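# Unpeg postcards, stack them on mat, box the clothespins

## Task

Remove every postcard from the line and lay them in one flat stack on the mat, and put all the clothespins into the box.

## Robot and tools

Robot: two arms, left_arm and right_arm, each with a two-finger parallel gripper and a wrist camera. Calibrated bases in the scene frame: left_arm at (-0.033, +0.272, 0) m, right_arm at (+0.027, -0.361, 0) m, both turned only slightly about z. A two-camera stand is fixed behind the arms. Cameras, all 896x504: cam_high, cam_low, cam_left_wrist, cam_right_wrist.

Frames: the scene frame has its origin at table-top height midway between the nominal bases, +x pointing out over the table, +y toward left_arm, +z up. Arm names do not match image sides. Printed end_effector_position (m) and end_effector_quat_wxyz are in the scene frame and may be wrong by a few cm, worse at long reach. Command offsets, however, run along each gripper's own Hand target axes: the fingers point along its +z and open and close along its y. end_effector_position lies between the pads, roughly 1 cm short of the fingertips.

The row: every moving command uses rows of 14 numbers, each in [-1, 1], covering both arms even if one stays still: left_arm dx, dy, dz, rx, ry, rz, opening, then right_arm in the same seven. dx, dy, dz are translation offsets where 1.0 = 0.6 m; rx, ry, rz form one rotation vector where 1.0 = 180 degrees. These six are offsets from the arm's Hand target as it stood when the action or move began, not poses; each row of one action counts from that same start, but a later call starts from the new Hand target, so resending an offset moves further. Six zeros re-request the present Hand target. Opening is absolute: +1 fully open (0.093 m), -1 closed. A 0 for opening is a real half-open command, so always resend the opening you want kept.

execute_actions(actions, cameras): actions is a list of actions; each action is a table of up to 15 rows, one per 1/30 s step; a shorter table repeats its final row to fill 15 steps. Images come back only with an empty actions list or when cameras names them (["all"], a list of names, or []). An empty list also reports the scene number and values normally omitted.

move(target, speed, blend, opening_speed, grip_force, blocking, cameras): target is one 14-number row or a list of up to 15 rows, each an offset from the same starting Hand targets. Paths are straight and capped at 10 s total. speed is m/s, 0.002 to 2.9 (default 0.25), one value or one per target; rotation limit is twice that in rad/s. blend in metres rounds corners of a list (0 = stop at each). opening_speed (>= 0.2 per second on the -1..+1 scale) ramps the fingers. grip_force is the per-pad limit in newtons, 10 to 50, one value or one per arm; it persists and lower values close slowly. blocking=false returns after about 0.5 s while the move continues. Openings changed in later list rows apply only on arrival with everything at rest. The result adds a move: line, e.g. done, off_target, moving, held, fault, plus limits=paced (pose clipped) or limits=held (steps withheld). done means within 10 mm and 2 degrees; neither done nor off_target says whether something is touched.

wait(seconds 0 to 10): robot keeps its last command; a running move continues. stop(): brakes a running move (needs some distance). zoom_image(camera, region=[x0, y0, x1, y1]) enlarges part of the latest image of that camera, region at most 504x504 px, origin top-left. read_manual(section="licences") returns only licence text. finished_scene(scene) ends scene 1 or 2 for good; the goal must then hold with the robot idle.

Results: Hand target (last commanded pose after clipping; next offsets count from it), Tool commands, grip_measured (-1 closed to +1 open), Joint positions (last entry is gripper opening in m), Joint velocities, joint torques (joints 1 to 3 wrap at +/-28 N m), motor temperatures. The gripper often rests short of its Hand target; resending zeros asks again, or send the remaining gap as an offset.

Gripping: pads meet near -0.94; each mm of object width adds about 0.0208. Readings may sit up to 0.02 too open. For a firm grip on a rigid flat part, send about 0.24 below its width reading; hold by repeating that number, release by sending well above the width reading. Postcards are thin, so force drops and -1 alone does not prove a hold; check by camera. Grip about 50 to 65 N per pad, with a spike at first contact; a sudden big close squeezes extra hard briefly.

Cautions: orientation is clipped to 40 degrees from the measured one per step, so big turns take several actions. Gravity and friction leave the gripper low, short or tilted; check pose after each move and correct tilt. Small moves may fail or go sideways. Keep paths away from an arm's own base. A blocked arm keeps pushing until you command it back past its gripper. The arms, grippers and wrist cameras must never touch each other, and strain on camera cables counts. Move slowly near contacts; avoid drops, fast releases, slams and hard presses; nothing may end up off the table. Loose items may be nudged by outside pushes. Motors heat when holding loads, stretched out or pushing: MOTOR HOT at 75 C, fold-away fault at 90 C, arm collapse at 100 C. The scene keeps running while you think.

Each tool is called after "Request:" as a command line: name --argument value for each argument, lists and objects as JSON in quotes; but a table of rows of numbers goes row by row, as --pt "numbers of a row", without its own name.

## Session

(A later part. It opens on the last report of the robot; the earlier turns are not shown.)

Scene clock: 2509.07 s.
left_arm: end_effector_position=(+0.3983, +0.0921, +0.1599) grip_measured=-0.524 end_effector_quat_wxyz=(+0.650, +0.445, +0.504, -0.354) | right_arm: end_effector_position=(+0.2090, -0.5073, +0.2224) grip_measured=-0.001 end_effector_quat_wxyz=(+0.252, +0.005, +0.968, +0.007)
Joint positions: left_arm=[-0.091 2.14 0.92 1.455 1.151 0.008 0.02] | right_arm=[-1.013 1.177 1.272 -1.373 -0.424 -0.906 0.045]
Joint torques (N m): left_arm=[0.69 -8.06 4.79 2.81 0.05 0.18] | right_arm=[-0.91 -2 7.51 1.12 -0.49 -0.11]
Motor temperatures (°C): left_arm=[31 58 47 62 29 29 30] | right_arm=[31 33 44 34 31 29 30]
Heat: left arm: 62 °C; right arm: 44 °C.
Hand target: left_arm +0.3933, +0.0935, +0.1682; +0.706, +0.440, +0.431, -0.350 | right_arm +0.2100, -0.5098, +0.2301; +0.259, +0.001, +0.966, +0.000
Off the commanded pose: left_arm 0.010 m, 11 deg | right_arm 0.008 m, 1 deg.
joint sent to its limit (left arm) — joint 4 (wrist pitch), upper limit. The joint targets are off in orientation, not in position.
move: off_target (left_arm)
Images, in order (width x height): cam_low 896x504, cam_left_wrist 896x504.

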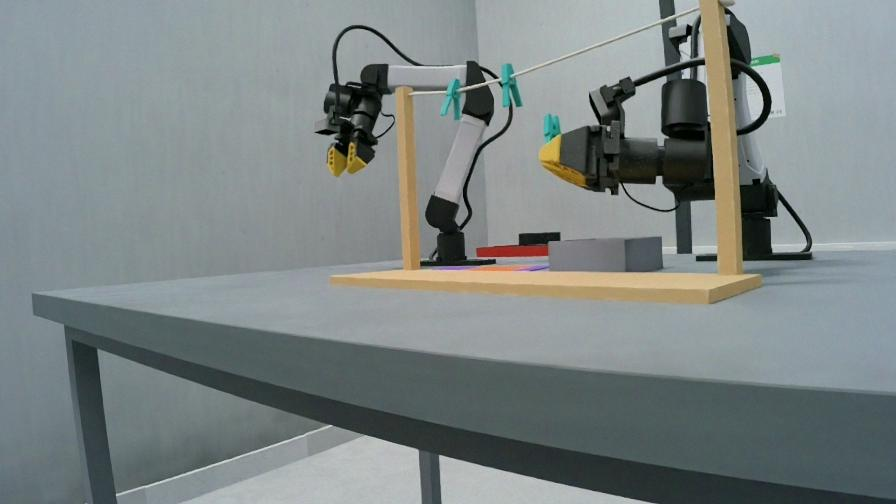

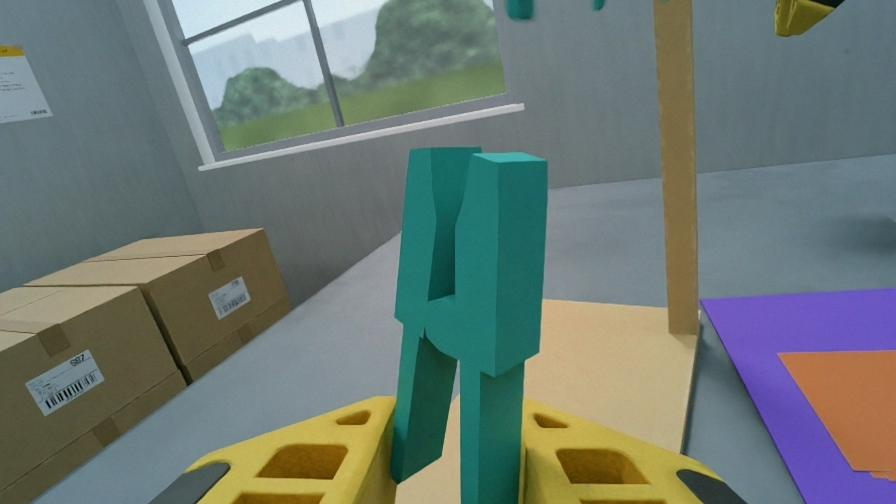

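Request:
move --pt "-0.1062 -0.1058 -0.0562 0 0 0 -0.53 0 0 0 0 0 0 0" --pt "-0.1238 -0.2443 -0.147 0 0.44 0 -0.53 0 0 0 0 0 0 0" --speed 0.25 --blend '[0.04, 0]' --cameras '["cam_left_wrist", "cam_high"]'

Scene clock: 2536.00 s.
left_arm: end_effector_position=(+0.2061, +0.1317, +0.1589) grip_measured=-0.524 end_effector_quat_wxyz=(+0.262, +0.568, +0.780, +0.008) | right_arm: end_effector_position=(+0.2090, -0.5073, +0.2224) grip_measured=-0.001 end_effector_quat_wxyz=(+0.252, +0.005, +0.968, +0.007)
Joint positions: left_arm=[-0.532 1.115 0.944 -0.873 0.05 0.745 0.02] | right_arm=[-1.013 1.177 1.272 -1.373 -0.424 -0.906 0.045]
Joint torques (N m): left_arm=[-0.23 -2.09 10.62 1.52 0.16 -0.25] | right_arm=[-0.91 -2 7.51 1.12 -0.49 -0.11]
Motor temperatures (°C): left_arm=[31 53 46 63 29 29 31] | right_arm=[31 32 44 34 31 29 30]
Heat: left arm: 63 °C; right arm: 44 °C.
Hand target: left_arm +0.2103, +0.1295, +0.1680; +0.270, +0.562, +0.782, +0.011 | right_arm +0.2100, -0.5098, +0.2301; +0.259, +0.001, +0.966, +0.000
Off the commanded pose: left_arm 0.010 m, 1 deg | right_arm 0.008 m, 1 deg.
move: done
Images, in order (width x height): cam_high 896x504, cam_left_wrist 896x504.

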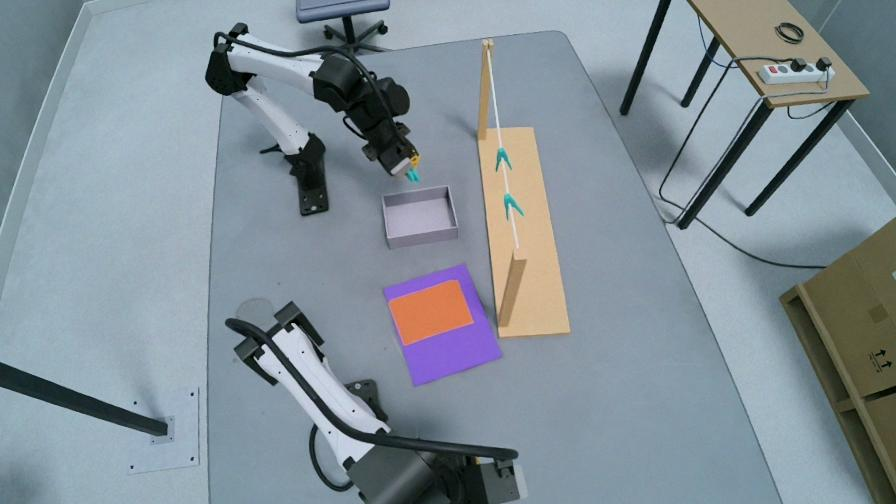

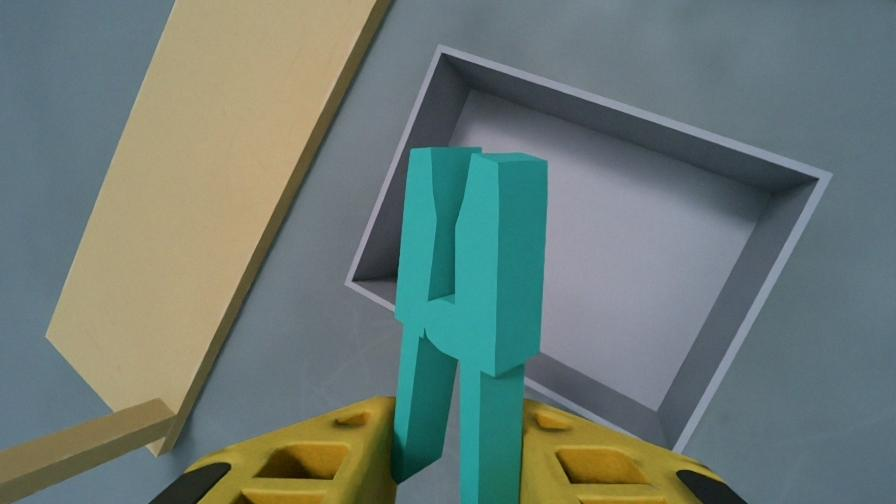

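Request:
move --pt "0.053 -0.0795 0.187 0 0 0 -0.53 0 0 0 0 0 0 0" --pt "0.053 -0.0795 0.187 0 0 0 0.0 0 0 0 0 0 0 0" --speed 0.1 --opening_speed 0.3 --cameras '["cam_left_wrist"]'

Scene clock: 2560.00 s.
left_arm: end_effector_position=(+0.2099, +0.1085, +0.0462) grip_measured=-0.002 end_effector_quat_wxyz=(+0.269, +0.567, +0.779, +0.010) | right_arm: end_effector_position=(+0.2090, -0.5073, +0.2224) grip_measured=-0.001 end_effector_quat_wxyz=(+0.252, +0.005, +0.968, +0.007)
Joint positions: left_arm=[-0.624 1.268 0.568 -0.326 0 0.667 0.045] | right_arm=[-1.013 1.177 1.272 -1.373 -0.424 -0.906 0.045]
Joint torques (N m): left_arm=[-0.16 -2.61 6.67 1.76 0.08 -0.24] | right_arm=[-0.9 -1.99 7.51 1.12 -0.49 -0.11]
Motor temperatures (°C): left_arm=[31 48 49 55 29 29 31] | right_arm=[31 32 44 34 31 29 30]
Heat: left arm: 55 °C; right arm: 44 °C.
Hand target: left_arm +0.2102, +0.1078, +0.0438; +0.270, +0.562, +0.782, +0.011 | right_arm +0.2100, -0.5098, +0.2301; +0.259, +0.001, +0.966, +0.000
Off the commanded pose: left_arm 0.002 m, 1 deg | right_arm 0.008 m, 1 deg.
move: done
Images, in order (width x height): cam_left_wrist 896x504.

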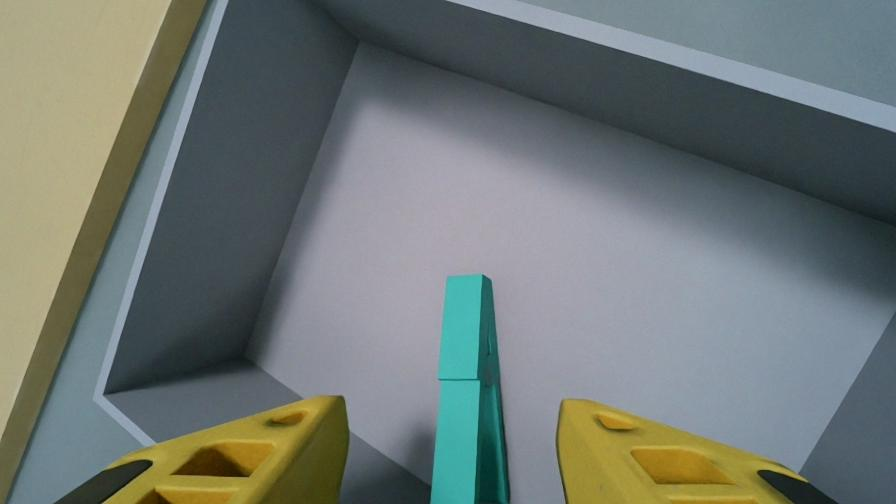

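Request:
move --pt "-0.1025 0.0802 -0.2137 0 0 0 0 0 0 0 0 0 0 0" --pt "-0.2078 0.3078 -0.1192 0.0282 -0.4395 -0.0337 0 0 0 0 0 0 0 0" --pt "-0.2078 0.3078 -0.1192 0.0282 -0.4395 -0.0337 1 0 0 0 0 0 0 0" --speed 0.25 --blend '[0.03, 0, 0]' --cameras '["cam_left_wrist", "cam_high"]'

Scene clock: 2584.97 s.
left_arm: end_effector_position=(+0.3679, +0.0867, +0.1969) grip_measured=+1.000 end_effector_quat_wxyz=(+0.634, +0.411, +0.520, -0.398) | right_arm: end_effector_position=(+0.2090, -0.5073, +0.2224) grip_measured=-0.001 end_effector_quat_wxyz=(+0.252, +0.005, +0.968, +0.007)
Joint positions: left_arm=[-0.112 1.972 0.809 1.452 1.133 -0.156 0.093] | right_arm=[-1.013 1.177 1.272 -1.373 -0.424 -0.906 0.045]
Joint torques (N m): left_arm=[0.1 -6.93 7.58 2.84 -0.11 -0.1] | right_arm=[-0.91 -2 7.51 1.12 -0.49 -0.11]
Motor temperatures (°C): left_arm=[31 46 49 55 29 29 30] | right_arm=[31 32 44 34 31 29 30]
Heat: left arm: 55 °C; right arm: 44 °C.
Hand target: left_arm +0.3682, +0.0861, +0.2152; +0.682, +0.412, +0.457, -0.394 | right_arm +0.2100, -0.5098, +0.2301; +0.259, +0.001, +0.966, +0.000
Off the commanded pose: left_arm 0.018 m, 9 deg | right_arm 0.008 m, 1 deg.
joint sent to its limit (left arm) — joint 4 (wrist pitch), upper limit. The joint targets are off in orientation, not in position.
move: off_target (left_arm); target 3's new opening was sent with left_arm's hand 0.018 m and 9 deg from that target
Images, in order (width x height): cam_high 896x504, cam_left_wrist 896x504.

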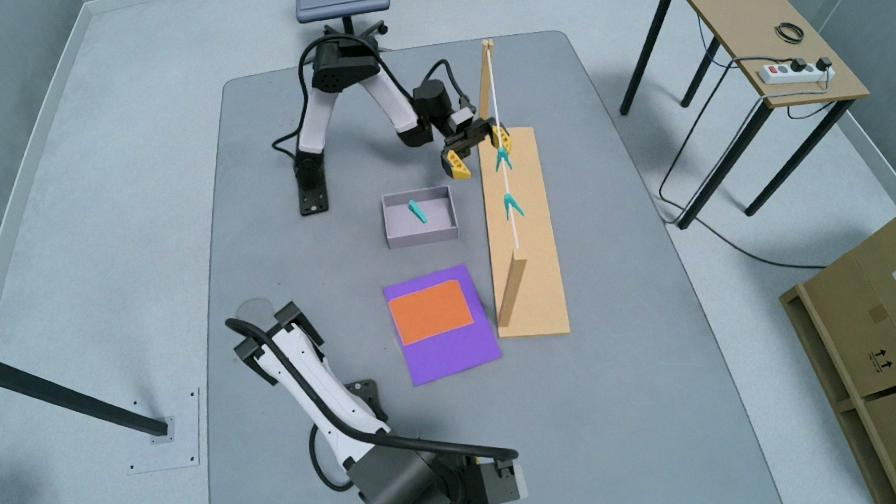

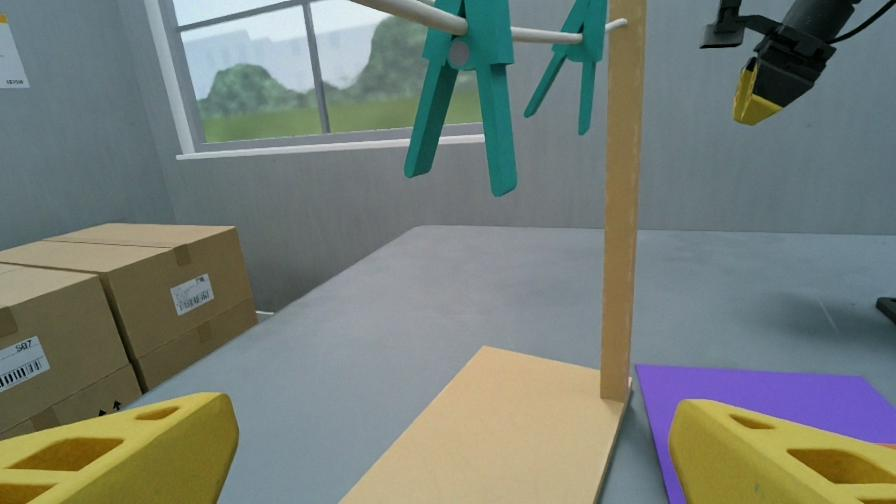

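Request:
move --target '[0.0068, -0.0112, 0.124, 0, 0, 0.044, 1, 0, 0, 0, 0, 0, 0, 0]' --speed 0.1 --cameras '["cam_left_wrist"]'

Scene clock: 2612.03 s.
left_arm: end_effector_position=(+0.3829, +0.0147, +0.2164) grip_measured=+1.000 end_effector_quat_wxyz=(+0.683, +0.436, +0.457, -0.366) | right_arm: end_effector_position=(+0.2090, -0.5073, +0.2224) grip_measured=-0.001 end_effector_quat_wxyz=(+0.252, +0.005, +0.968, +0.007)
Joint positions: left_arm=[-0.301 2.057 0.962 1.45 0.954 -0.024 0.093] | right_arm=[-1.013 1.177 1.272 -1.373 -0.424 -0.906 0.045]
Joint torques (N m): left_arm=[0.46 -7.86 8.2 2.31 -0.16 0.29] | right_arm=[-0.9 -2 7.51 1.12 -0.49 -0.11]
Motor temperatures (°C): left_arm=[31 46 48 64 29 29 30] | right_arm=[31 32 44 34 31 29 30]
Heat: left arm: 64 °C; right arm: 44 °C.
Hand target: left_arm +0.3854, +0.0144, +0.2279; +0.708, +0.442, +0.428, -0.346 | right_arm +0.2100, -0.5098, +0.2301; +0.259, +0.001, +0.966, +0.000
Off the commanded pose: left_arm 0.012 m, 5 deg | right_arm 0.008 m, 1 deg.
move: off_target (left_arm)
Images, in order (width x height): cam_left_wrist 896x504.

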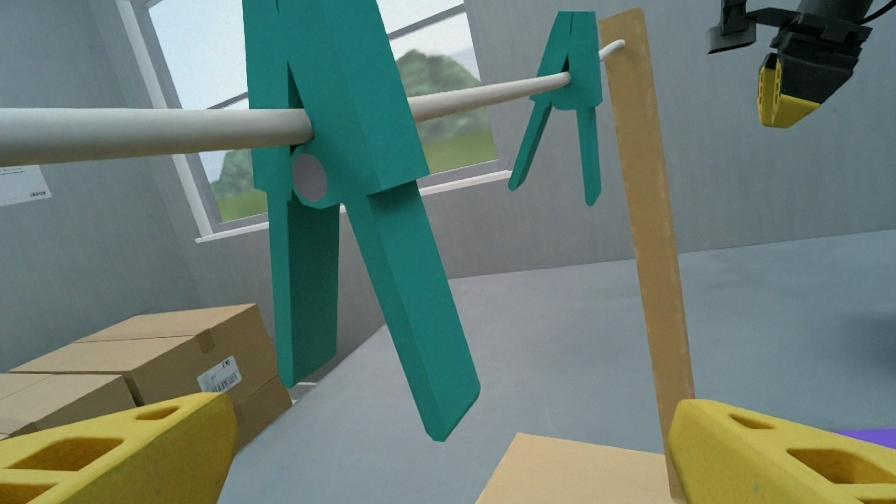

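Request:
move --target '[-0.0593, 0.0288, 0.0033, 0, 0, 0, 1, 0, 0, 0, 0, 0, 0, 0]' --speed 0.06 --cameras '["cam_left_wrist"]'

Scene clock: 2640.30 s.
left_arm: end_effector_position=(+0.3879, +0.0208, +0.2478) grip_measured=+1.000 end_effector_quat_wxyz=(+0.696, +0.436, +0.446, -0.355) | right_arm: end_effector_position=(+0.2090, -0.5073, +0.2224) grip_measured=-0.001 end_effector_quat_wxyz=(+0.252, +0.005, +0.968, +0.007)
Joint positions: left_arm=[-0.285 1.992 1.002 1.382 0.955 -0.023 0.093] | right_arm=[-1.013 1.177 1.272 -1.373 -0.424 -0.906 0.045]
Joint torques (N m): left_arm=[0.77 -10.67 8.4 1.69 0.01 -0.05] | right_arm=[-0.91 -1.99 7.51 1.12 -0.49 -0.11]
Motor temperatures (°C): left_arm=[31 47 51 62 29 29 30] | right_arm=[31 32 44 34 31 29 30]
Heat: left arm: 62 °C; right arm: 44 °C.
Hand target: left_arm +0.3871, +0.0230, +0.2665; +0.708, +0.442, +0.428, -0.346 | right_arm +0.2100, -0.5098, +0.2301; +0.259, +0.001, +0.966, +0.000
Off the commanded pose: left_arm 0.019 m, 3 deg | right_arm 0.008 m, 1 deg.
move: off_target (left_arm)
Images, in order (width x height): cam_left_wrist 896x504.

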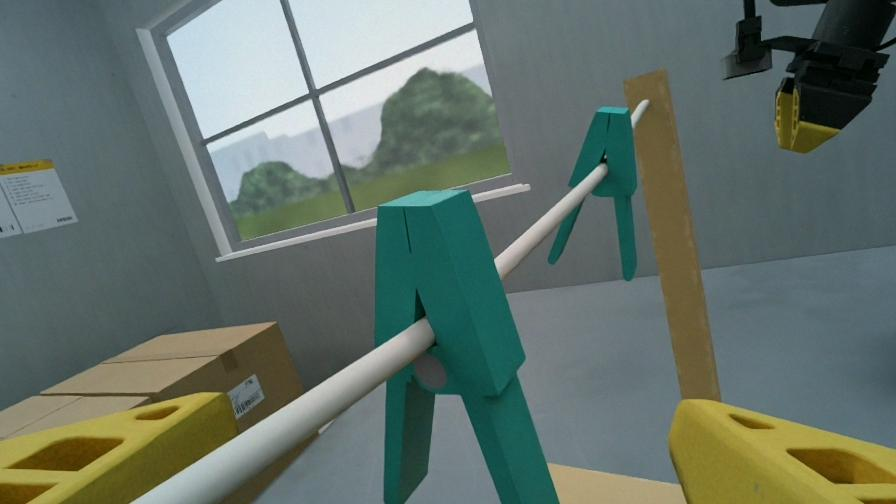

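Request:
move --pt "0 0 0 0 0 0 -0.2 0 0 0 0 0 0 0" --pt "0 0 0 0 0 0 -0.48 0 0 0 0 0 0 0" --speed 0.05 --opening_speed 0.5 --cameras '["cam_left_wrist"]'

Scene clock: 2652.70 s.
left_arm: end_effector_position=(+0.3879, +0.0208, +0.2476) grip_measured=-0.474 end_effector_quat_wxyz=(+0.696, +0.436, +0.447, -0.355) | right_arm: end_effector_position=(+0.2090, -0.5073, +0.2224) grip_measured=-0.001 end_effector_quat_wxyz=(+0.252, +0.005, +0.968, +0.007)
Joint positions: left_arm=[-0.285 1.992 1.002 1.381 0.956 -0.023 0.022] | right_arm=[-1.013 1.177 1.272 -1.373 -0.424 -0.906 0.045]
Joint torques (N m): left_arm=[0.53 -10.71 8.42 1.74 -0.04 -0.05] | right_arm=[-0.92 -1.99 7.53 1.12 -0.49 -0.11]
Motor temperatures (°C): left_arm=[31 52 51 59 29 29 30] | right_arm=[31 32 44 34 31 29 30]
Heat: left arm: 59 °C; right arm: 44 °C.
Hand target: left_arm +0.3871, +0.0230, +0.2665; +0.708, +0.442, +0.428, -0.346 | right_arm +0.2100, -0.5098, +0.2301; +0.259, +0.001, +0.966, +0.000
Off the commanded pose: left_arm 0.019 m, 3 deg | right_arm 0.008 m, 1 deg.
move: off_target (left_arm); target 2's new opening was sent with left_arm's hand 0.019 m and 3 deg from that target
Images, in order (width x height): cam_left_wrist 896x504.

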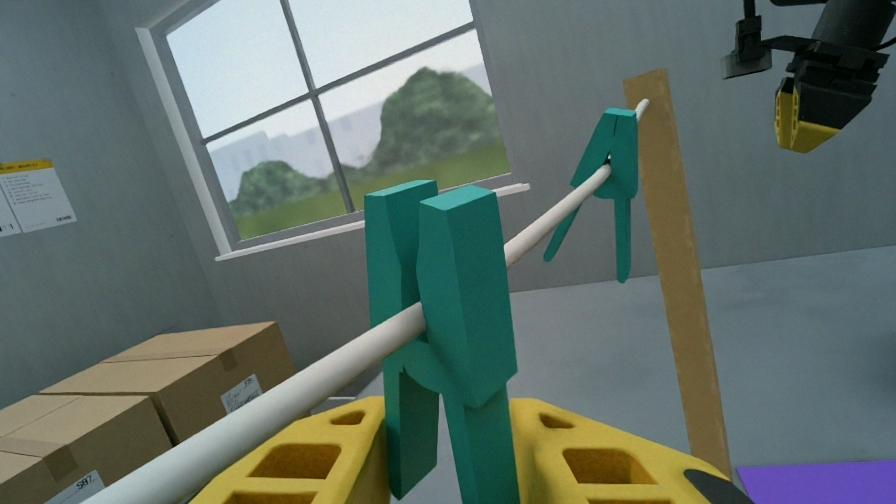

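Request:
move --pt "0 0 0 0 0 0 -0.53 0 0 0 0 0 0 0" --pt "0.1547 -0.0492 -0.0385 0 0 0 -0.53 0 0 0 0 0 0 0" --speed 0.05 --opening_speed 0.3 --cameras '["cam_left_wrist", "cam_low"]'

Scene clock: 2663.23 s.
left_arm: end_effector_position=(+0.3956, +0.0188, +0.1543) grip_measured=-0.524 end_effector_quat_wxyz=(+0.657, +0.445, +0.491, -0.359) | right_arm: end_effector_position=(+0.2090, -0.5073, +0.2224) grip_measured=-0.001 end_effector_quat_wxyz=(+0.252, +0.005, +0.968, +0.007)
Joint positions: left_arm=[-0.281 2.194 0.969 1.444 0.975 0.054 0.02] | right_arm=[-1.013 1.177 1.272 -1.373 -0.424 -0.906 0.045]
Joint torques (N m): left_arm=[0.83 -8.35 4.9 3.07 0.05 0.26] | right_arm=[-0.91 -1.99 7.51 1.12 -0.49 -0.11]
Motor temperatures (°C): left_arm=[31 54 52 58 29 29 30] | right_arm=[31 32 44 34 31 29 30]
Heat: left arm: 58 °C; right arm: 44 °C.
Hand target: left_arm +0.3910, +0.0230, +0.1665; +0.708, +0.442, +0.428, -0.346 | right_arm +0.2100, -0.5098, +0.2301; +0.259, +0.001, +0.966, +0.000
Off the commanded pose: left_arm 0.014 m, 9 deg | right_arm 0.008 m, 1 deg.
joint sent to its limit (left arm) — joint 4 (wrist pitch), upper limit. The joint targets are off in orientation, not in position.
move: off_target (left_arm)
Images, in order (width x height): cam_low 896x504, cam_left_wrist 896x504.

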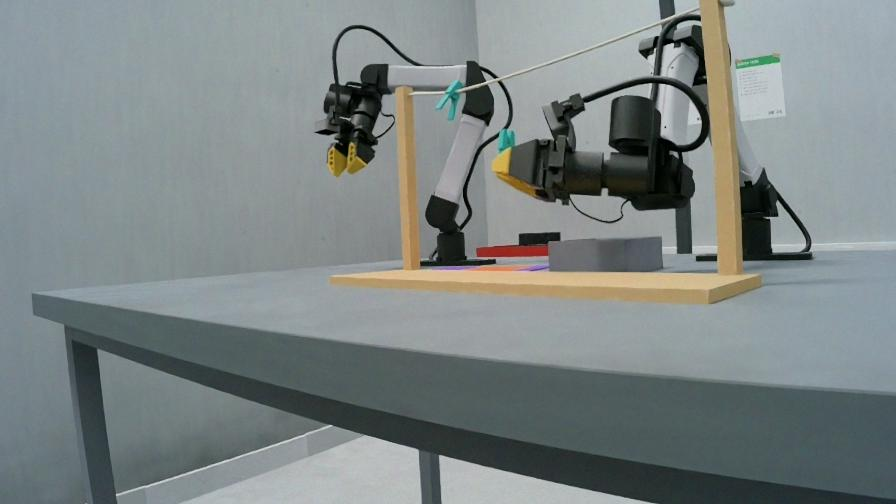

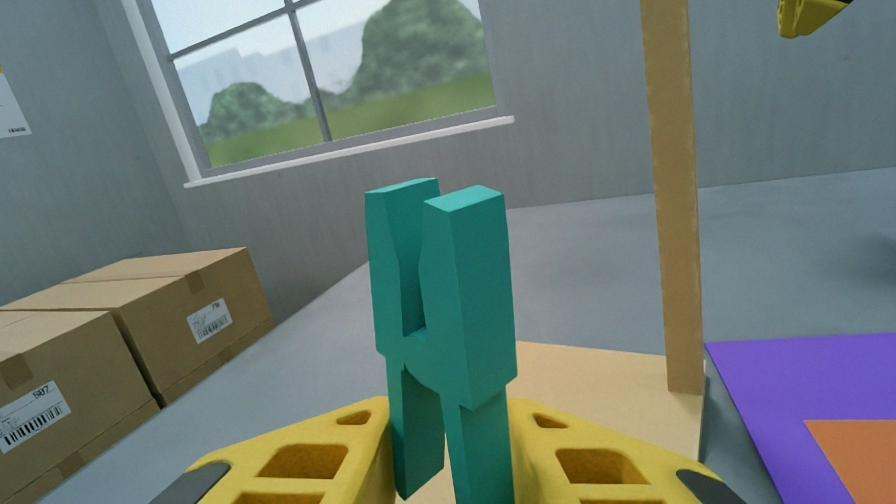

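Request:
move --pt "-0.1103 -0.0953 -0.079 0 0 0 -0.53 0 0 0 0 0 0 0" --pt "-0.1153 -0.161 -0.204 0 0.44 0 -0.53 0 0 0 0 0 0 0" --pt "0.0702 -0.228 -0.2533 0 0.44 0 -0.53 0 0 0 0 0 0 0" --pt "0.0702 -0.228 -0.2533 0 0.44 0 0.0 0 0 0 0 0 0 0" --speed '[0.25, 0.28, 0.1, 0.1]' --blend '[0.04, 0.01, 0, 0]' --opening_speed 0.4 --cameras '["cam_left_wrist", "cam_high"]'

Scene clock: 2690.20 s.
left_arm: end_effector_position=(+0.2427, +0.1087, +0.0483) grip_measured=-0.002 end_effector_quat_wxyz=(+0.271, +0.567, +0.778, +0.014) | right_arm: end_effector_position=(+0.2090, -0.5073, +0.2224) grip_measured=-0.001 end_effector_quat_wxyz=(+0.252, +0.005, +0.968, +0.007)
Joint positions: left_arm=[-0.55 1.384 0.657 -0.294 0.031 0.733 0.045] | right_arm=[-1.013 1.177 1.272 -1.373 -0.424 -0.906 0.045]
Joint torques (N m): left_arm=[0.01 -3.66 6.64 1.79 0.09 -0.25] | right_arm=[-0.92 -1.99 7.51 1.12 -0.49 -0.11]
Motor temperatures (°C): left_arm=[31 53 49 61 29 29 31] | right_arm=[31 32 44 34 31 29 30]
Heat: left arm: 61 °C; right arm: 44 °C.
Hand target: left_arm +0.2432, +0.1081, +0.0461; +0.273, +0.562, +0.781, +0.015 | right_arm +0.2100, -0.5098, +0.2301; +0.259, +0.001, +0.966, +0.000
Off the commanded pose: left_arm 0.002 m, 1 deg | right_arm 0.008 m, 1 deg.
move: done
Images, in order (width x height): cam_high 896x504, cam_left_wrist 896x504.

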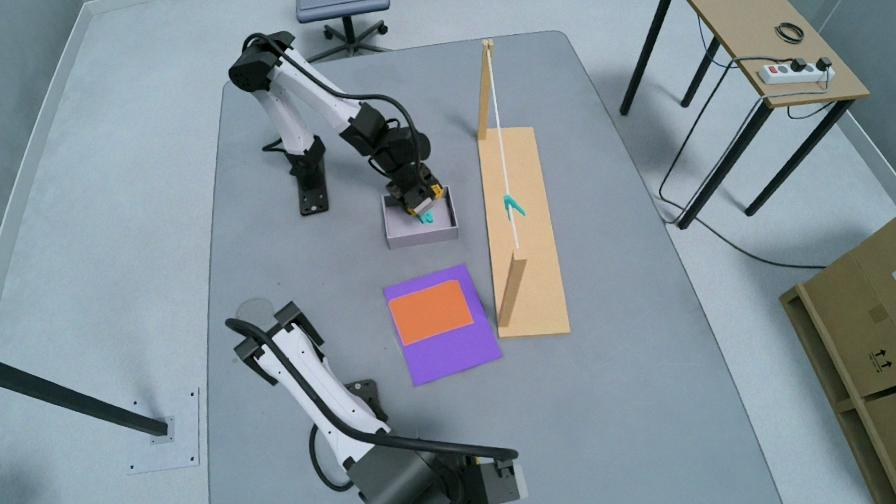

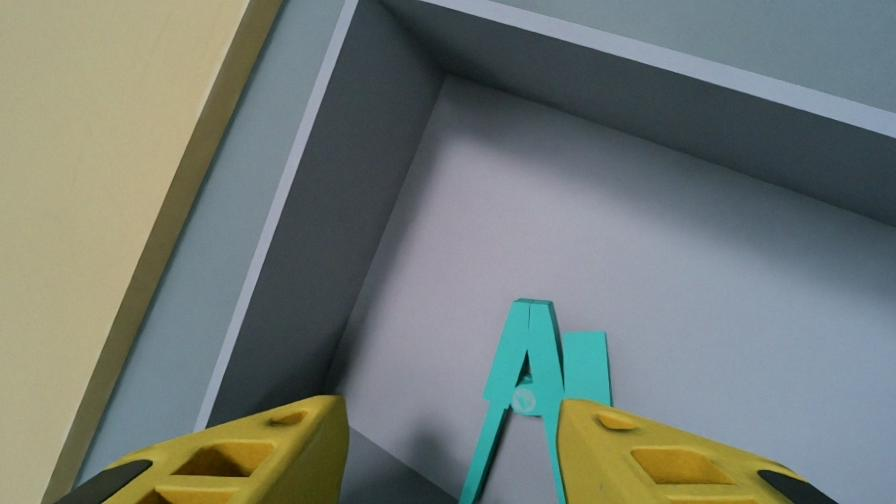

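Request:
move --pt "-0.1024 0.0826 -0.2129 0 0 0 0 0 0 0 0 0 0 0" --pt "-0.3537 0.157 -0.1002 -0.0238 -0.4396 0.0284 0 0 0 0 0 0 0 0" --pt "-0.3537 0.157 -0.1002 -0.0238 -0.4396 0.0284 1 0 0 0 0 0 0 0" --speed '[0.2, 0.25, 0.2]' --blend '[0.03, 0, 0]' --cameras '["cam_left_wrist", "cam_high"]'

Scene clock: 2721.77 s.
left_arm: end_effector_position=(+0.3467, -0.0257, +0.1991) grip_measured=+1.000 end_effector_quat_wxyz=(+0.703, +0.466, +0.437, -0.312) | right_arm: end_effector_position=(+0.2090, -0.5073, +0.2224) grip_measured=-0.001 end_effector_quat_wxyz=(+0.252, +0.005, +0.968, +0.007)
Joint positions: left_arm=[-0.442 2.017 0.841 1.445 0.807 0.203 0.093] | right_arm=[-1.013 1.177 1.272 -1.373 -0.424 -0.906 0.045]
Joint torques (N m): left_arm=[0.05 -7.15 7.95 2.68 0.04 -0.18] | right_arm=[-0.91 -2 7.51 1.12 -0.49 -0.11]
Motor temperatures (°C): left_arm=[31 47 48 57 29 29 30] | right_arm=[31 32 45 34 31 29 30]
Heat: left arm: 57 °C; right arm: 45 °C.
Hand target: left_arm +0.3453, -0.0281, +0.2152; +0.726, +0.464, +0.404, -0.308 | right_arm +0.2100, -0.5098, +0.2301; +0.259, +0.001, +0.966, +0.000
Off the commanded pose: left_arm 0.016 m, 5 deg | right_arm 0.008 m, 1 deg.
move: off_target (left_arm); target 3's new opening was sent with left_arm's hand 0.016 m and 5 deg from that target
Images, in order (width x height): cam_high 896x504, cam_left_wrist 896x504.

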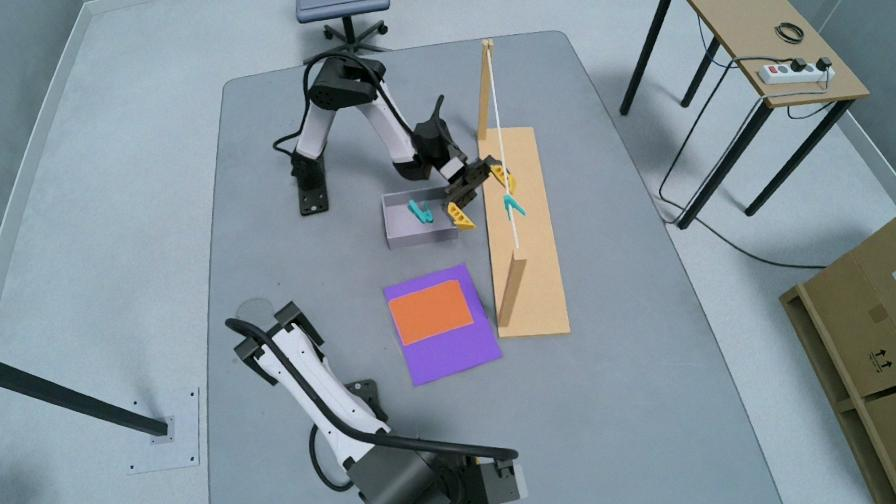

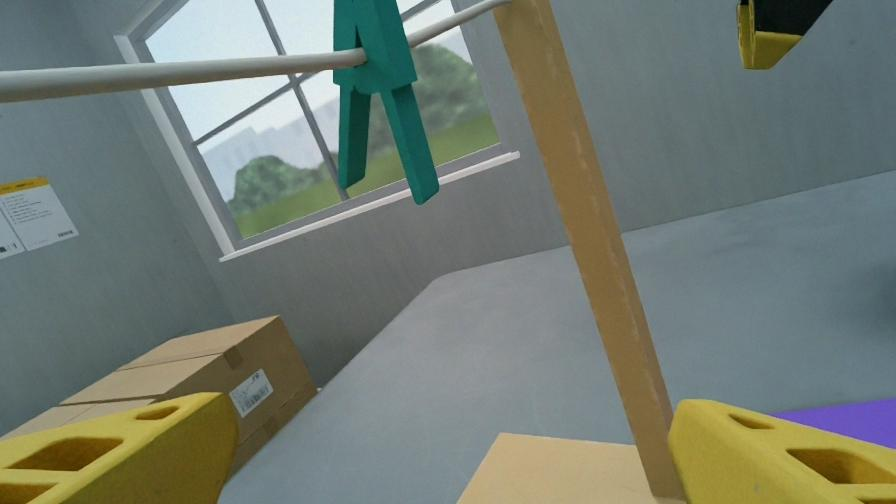

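Request:
move --target '[0.0088, -0.0023, 0.1102, 0, 0, 0, 1, 0, 0, 0, 0, 0, 0, 0]' --speed 0.1 --cameras '["cam_left_wrist"]'

Scene clock: 2751.10 s.
left_arm: end_effector_position=(+0.3617, -0.0873, +0.2233) grip_measured=+1.000 end_effector_quat_wxyz=(+0.718, +0.463, +0.410, -0.319) | right_arm: end_effector_position=(+0.2090, -0.5073, +0.2224) grip_measured=-0.001 end_effector_quat_wxyz=(+0.252, +0.005, +0.968, +0.007)
Joint positions: left_arm=[-0.563 2.102 1.067 1.348 0.708 0.221 0.093] | right_arm=[-1.013 1.177 1.272 -1.373 -0.424 -0.906 0.045]
Joint torques (N m): left_arm=[0.13 -8.34 9.09 1.91 -0.05 0.26] | right_arm=[-0.92 -2 7.53 1.12 -0.49 -0.11]
Motor temperatures (°C): left_arm=[31 47 49 61 29 29 30] | right_arm=[31 32 45 34 31 29 30]
Heat: left arm: 61 °C; right arm: 45 °C.
Hand target: left_arm +0.3665, -0.0900, +0.2259; +0.726, +0.464, +0.404, -0.308 | right_arm +0.2100, -0.5098, +0.2301; +0.259, +0.001, +0.966, +0.000
Off the commanded pose: left_arm 0.006 m, 2 deg | right_arm 0.008 m, 1 deg.
move: done
Images, in order (width x height): cam_left_wrist 896x504.

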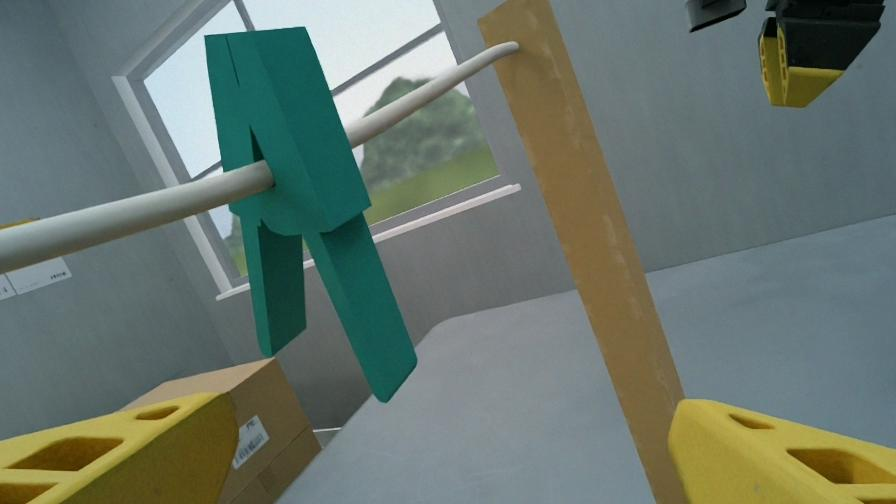

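Request:
move --target '[-0.0714, 0.0452, 0.0222, 0, 0, 0, 1, 0, 0, 0, 0, 0, 0, 0]' --speed 0.06 --cameras '["cam_left_wrist"]'

Scene clock: 2771.37 s.
left_arm: end_effector_position=(+0.3705, -0.0924, +0.2539) grip_measured=+1.000 end_effector_quat_wxyz=(+0.707, +0.465, +0.425, -0.322) | right_arm: end_effector_position=(+0.2090, -0.5073, +0.2224) grip_measured=-0.001 end_effector_quat_wxyz=(+0.252, +0.005, +0.968, +0.007)
Joint positions: left_arm=[-0.563 2.028 1.145 1.159 0.707 0.221 0.093] | right_arm=[-1.013 1.177 1.272 -1.373 -0.424 -0.906 0.045]
Joint torques (N m): left_arm=[0.7 -11.55 9.52 1.97 -0.03 0.13] | right_arm=[-0.91 -1.99 7.51 1.12 -0.49 -0.11]
Motor temperatures (°C): left_arm=[31 48 49 57 29 29 30] | right_arm=[31 32 45 34 31 29 30]
Heat: left arm: 57 °C; right arm: 45 °C.
Hand target: left_arm +0.3720, -0.0889, +0.2780; +0.726, +0.464, +0.404, -0.308 | right_arm +0.2100, -0.5098, +0.2301; +0.259, +0.001, +0.966, +0.000
Off the commanded pose: left_arm 0.024 m, 4 deg | right_arm 0.008 m, 1 deg.
move: off_target (left_arm)
Images, in order (width x height): cam_left_wrist 896x504.

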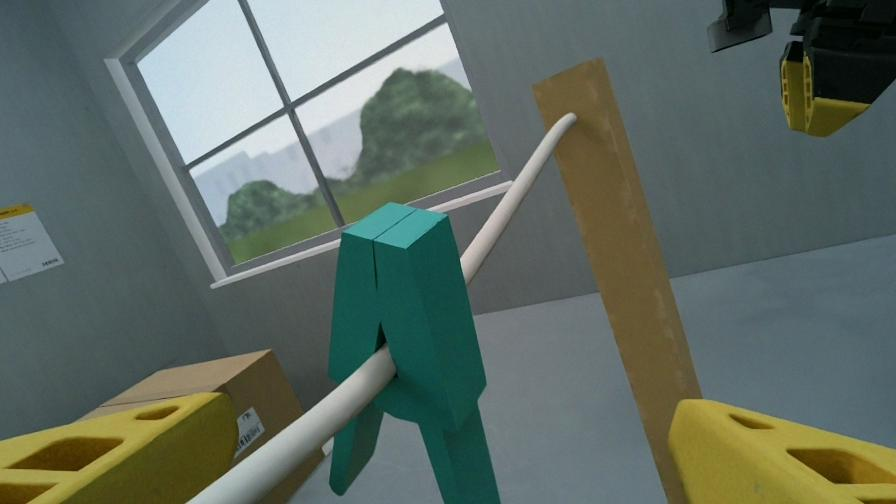

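Request:
move --target '[-0.0114, 0.0113, -0.0125, 0, 0, 0, 1, 0, 0, 0, 0, 0, 0, 0]' --speed 0.05 --cameras '["cam_left_wrist"]'

Scene clock: 2785.27 s.
left_arm: end_effector_position=(+0.3746, -0.0822, +0.2643) grip_measured=+1.000 end_effector_quat_wxyz=(+0.713, +0.463, +0.423, -0.315) | right_arm: end_effector_position=(+0.2090, -0.5073, +0.2224) grip_measured=-0.001 end_effector_quat_wxyz=(+0.252, +0.005, +0.968, +0.007)
Joint positions: left_arm=[-0.54 2.003 1.145 1.147 0.717 0.221 0.093] | right_arm=[-1.013 1.177 1.272 -1.373 -0.424 -0.906 0.045]
Joint torques (N m): left_arm=[0.55 -11.59 8.5 1.91 0.1 0.03] | right_arm=[-0.91 -2 7.53 1.12 -0.49 -0.11]
Motor temperatures (°C): left_arm=[31 51 50 57 29 29 30] | right_arm=[31 32 45 34 31 29 30]
Heat: left arm: 57 °C; right arm: 45 °C.
Hand target: left_arm +0.3721, -0.0789, +0.2851; +0.726, +0.464, +0.404, -0.308 | right_arm +0.2100, -0.5098, +0.2301; +0.259, +0.001, +0.966, +0.000
Off the commanded pose: left_arm 0.021 m, 3 deg | right_arm 0.008 m, 1 deg.
move: off_target (left_arm)
Images, in order (width x height): cam_left_wrist 896x504.

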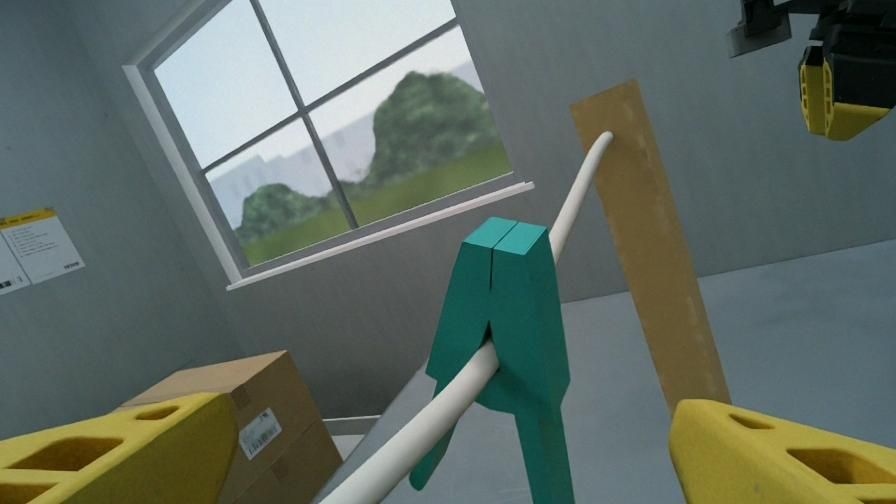

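Request:
move --target '[-0.0018, -0.0153, 0.0, 0, 0, 0, 1, 0, 0, 0, 0, 0, 0, 0]' --speed 0.05 --cameras '["cam_left_wrist"]'

Scene clock: 2801.93 s.
left_arm: end_effector_position=(+0.3703, -0.0840, +0.2673) grip_measured=+1.000 end_effector_quat_wxyz=(+0.713, +0.464, +0.419, -0.318) | right_arm: end_effector_position=(+0.2090, -0.5073, +0.2224) grip_measured=-0.001 end_effector_quat_wxyz=(+0.252, +0.005, +0.968, +0.007)
Joint positions: left_arm=[-0.547 1.993 1.139 1.146 0.718 0.221 0.093] | right_arm=[-1.013 1.177 1.272 -1.373 -0.424 -0.906 0.045]
Joint torques (N m): left_arm=[-0.4 -11.78 6.86 2.02 -0.14 0.08] | right_arm=[-0.91 -1.99 7.51 1.12 -0.49 -0.11]
Motor temperatures (°C): left_arm=[31 57 50 55 29 29 30] | right_arm=[31 32 45 34 31 29 30]
Heat: left arm: 57 °C; right arm: 45 °C.
Hand target: left_arm +0.3640, -0.0823, +0.2822; +0.726, +0.464, +0.404, -0.308 | right_arm +0.2100, -0.5098, +0.2301; +0.259, +0.001, +0.966, +0.000
Off the commanded pose: left_arm 0.016 m, 3 deg | right_arm 0.008 m, 1 deg.
move: off_target (left_arm)
Images, in order (width x height): cam_left_wrist 896x504.

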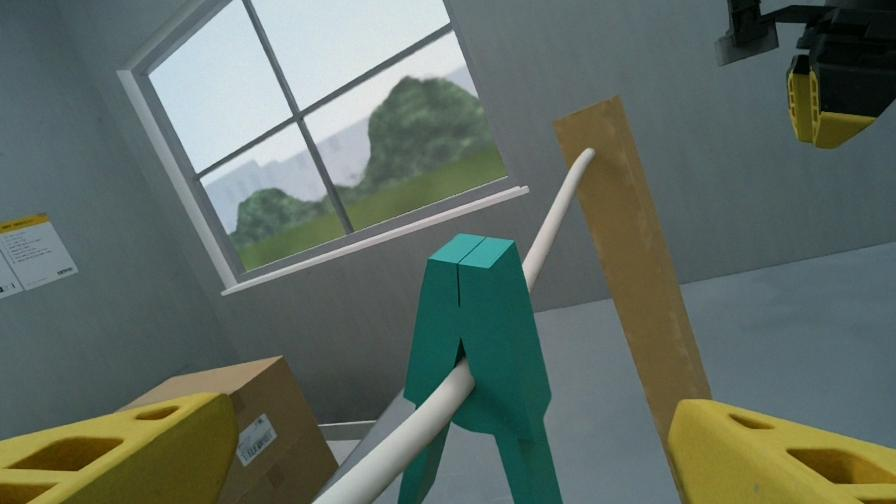

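Request:
move --target '[0.0262, -0.0128, -0.0073, 0, 0, 0, 1, 0, 0, 0, 0, 0, 0, 0]' --speed 0.05 --cameras '["cam_left_wrist"]'

Scene clock: 2813.53 s.
left_arm: end_effector_position=(+0.3652, -0.0811, +0.2678) grip_measured=+1.000 end_effector_quat_wxyz=(+0.722, +0.463, +0.407, -0.314) | right_arm: end_effector_position=(+0.2090, -0.5073, +0.2224) grip_measured=-0.001 end_effector_quat_wxyz=(+0.252, +0.005, +0.968, +0.007)
Joint positions: left_arm=[-0.547 1.993 1.112 1.205 0.718 0.221 0.093] | right_arm=[-1.013 1.177 1.272 -1.373 -0.424 -0.906 0.045]
Joint torques (N m): left_arm=[-0.21 -8.72 6.3 2.08 -0.06 0.08] | right_arm=[-0.91 -1.99 7.51 1.12 -0.49 -0.11]
Motor temperatures (°C): left_arm=[31 60 49 55 29 29 30] | right_arm=[31 32 45 34 31 29 30]
Heat: left arm: 60 °C; right arm: 45 °C.
Hand target: left_arm +0.3640, -0.0823, +0.2642; +0.726, +0.464, +0.404, -0.308 | right_arm +0.2100, -0.5098, +0.2301; +0.259, +0.001, +0.966, +0.000
Off the commanded pose: left_arm 0.004 m, 1 deg | right_arm 0.008 m, 1 deg.
move: done
Images, in order (width x height): cam_left_wrist 896x504.

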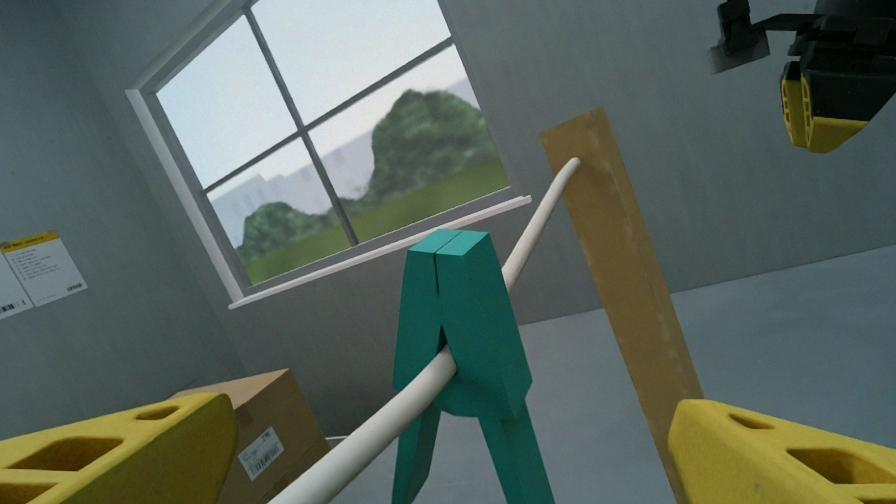

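Request:
move --target '[0.0145, -0.0071, -0.004, 0, 0, 0, 1, 0, 0, 0, 0, 0, 0, 0]' --speed 0.05 --cameras '["cam_left_wrist"]'

Scene clock: 2822.43 s.
left_arm: end_effector_position=(+0.3648, -0.0809, +0.2593) grip_measured=+1.000 end_effector_quat_wxyz=(+0.723, +0.463, +0.406, -0.314) | right_arm: end_effector_position=(+0.2090, -0.5073, +0.2224) grip_measured=-0.001 end_effector_quat_wxyz=(+0.252, +0.005, +0.968, +0.007)
Joint positions: left_arm=[-0.547 2.013 1.099 1.242 0.718 0.221 0.093] | right_arm=[-1.013 1.177 1.272 -1.373 -0.424 -0.906 0.045]
Joint torques (N m): left_arm=[0.05 -8.18 6.31 2.07 -0.07 0.13] | right_arm=[-0.91 -1.99 7.53 1.12 -0.49 -0.11]
Motor temperatures (°C): left_arm=[31 59 49 56 29 29 30] | right_arm=[31 32 45 34 31 29 30]
Heat: left arm: 59 °C; right arm: 45 °C.
Hand target: left_arm +0.3640, -0.0823, +0.2543; +0.726, +0.464, +0.404, -0.308 | right_arm +0.2100, -0.5098, +0.2301; +0.259, +0.001, +0.966, +0.000
Off the commanded pose: left_arm 0.005 m, 1 deg | right_arm 0.008 m, 1 deg.
move: done
Images, in order (width x height): cam_left_wrist 896x504.

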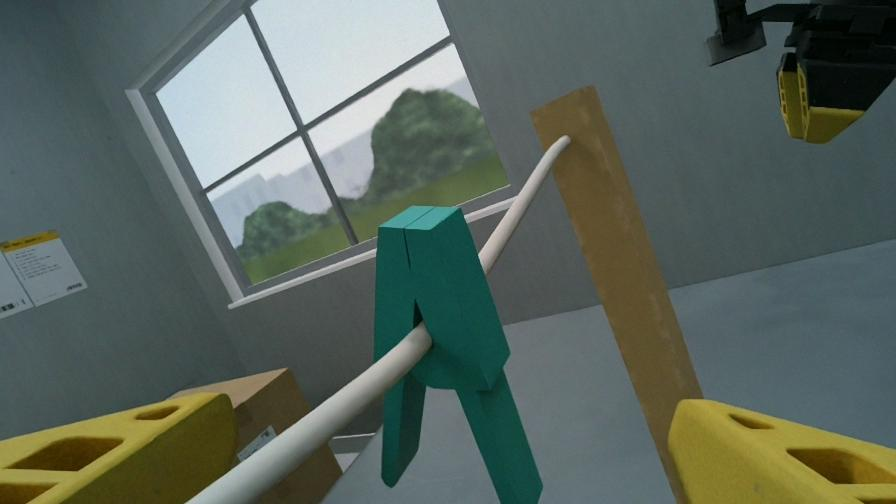

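Request:
move --pt "0 0 0 0 0 0 -0.2 0 0 0 0 0 0 0" --pt "0 0 0 0 0 0 -0.48 0 0 0 0 0 0 0" --speed 0.05 --opening_speed 0.5 --cameras '["cam_left_wrist"]'

Scene clock: 2837.27 s.
left_arm: end_effector_position=(+0.3647, -0.0808, +0.2594) grip_measured=-0.474 end_effector_quat_wxyz=(+0.723, +0.463, +0.406, -0.314) | right_arm: end_effector_position=(+0.2090, -0.5073, +0.2224) grip_measured=-0.001 end_effector_quat_wxyz=(+0.252, +0.005, +0.968, +0.007)
Joint positions: left_arm=[-0.547 2.013 1.099 1.242 0.718 0.221 0.022] | right_arm=[-1.013 1.177 1.272 -1.373 -0.424 -0.906 0.045]
Joint torques (N m): left_arm=[-0.08 -8.29 6.28 2.07 -0.14 0.15] | right_arm=[-0.91 -2 7.51 1.12 -0.49 -0.11]
Motor temperatures (°C): left_arm=[31 56 49 56 29 29 30] | right_arm=[31 32 45 34 31 29 30]
Heat: left arm: 56 °C; right arm: 45 °C.
Hand target: left_arm +0.3640, -0.0823, +0.2543; +0.726, +0.464, +0.404, -0.308 | right_arm +0.2100, -0.5098, +0.2301; +0.259, +0.001, +0.966, +0.000
Off the commanded pose: left_arm 0.005 m, 1 deg | right_arm 0.008 m, 1 deg.
move: done
Images, in order (width x height): cam_left_wrist 896x504.

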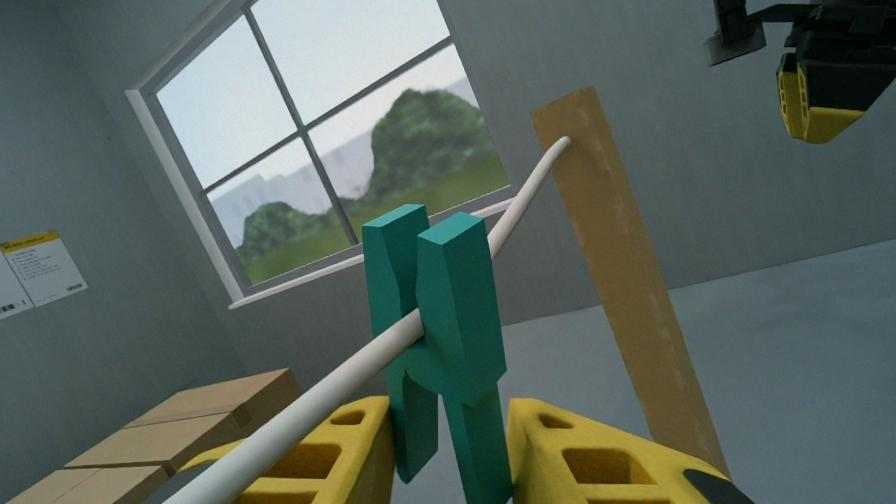

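Request:
move --pt "0 0 0 0 0 0 -0.53 0 0 0 0 0 0 0" --pt "0.1413 -0.0618 -0.0363 0 0 0 -0.53 0 0 0 0 0 0 0" --speed 0.05 --opening_speed 0.3 --cameras '["cam_left_wrist", "cam_low"]'

Scene clock: 2853.20 s.
left_arm: end_effector_position=(+0.3730, -0.0855, +0.1433) grip_measured=-0.524 end_effector_quat_wxyz=(+0.690, +0.466, +0.449, -0.325) | right_arm: end_effector_position=(+0.2090, -0.5073, +0.2224) grip_measured=-0.001 end_effector_quat_wxyz=(+0.252, +0.005, +0.968, +0.007)
Joint positions: left_arm=[-0.547 2.296 1.066 1.447 0.717 0.221 0.02] | right_arm=[-1.013 1.177 1.272 -1.373 -0.424 -0.906 0.045]
Joint torques (N m): left_arm=[0.27 -9.13 5.39 3.22 -0.02 0.22] | right_arm=[-0.91 -1.99 7.53 1.12 -0.49 -0.11]
Motor temperatures (°C): left_arm=[31 54 49 56 29 29 30] | right_arm=[31 32 45 34 31 29 30]
Heat: left arm: 56 °C; right arm: 45 °C.
Hand target: left_arm +0.3681, -0.0823, +0.1592; +0.726, +0.464, +0.404, -0.307 | right_arm +0.2100, -0.5098, +0.2301; +0.259, +0.001, +0.966, +0.000
Off the commanded pose: left_arm 0.017 m, 7 deg | right_arm 0.008 m, 1 deg.
joint sent to its limit (left arm) — joint 4 (wrist pitch), upper limit. The joint targets still meet the commanded pose.
move: off_target (left_arm)
Images, in order (width x height): cam_low 896x504, cam_left_wrist 896x504.

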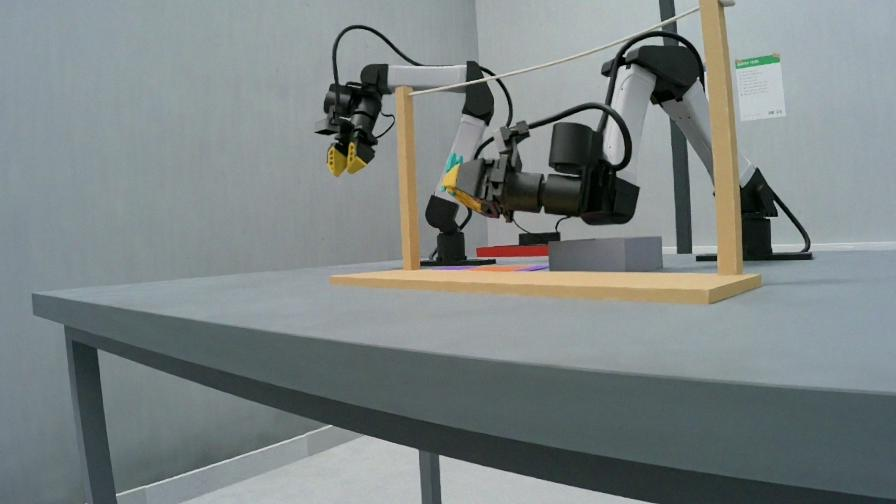

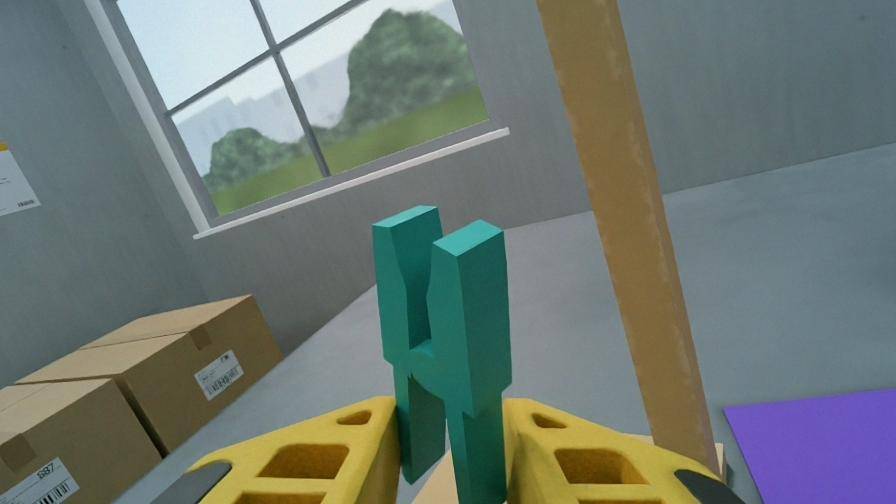

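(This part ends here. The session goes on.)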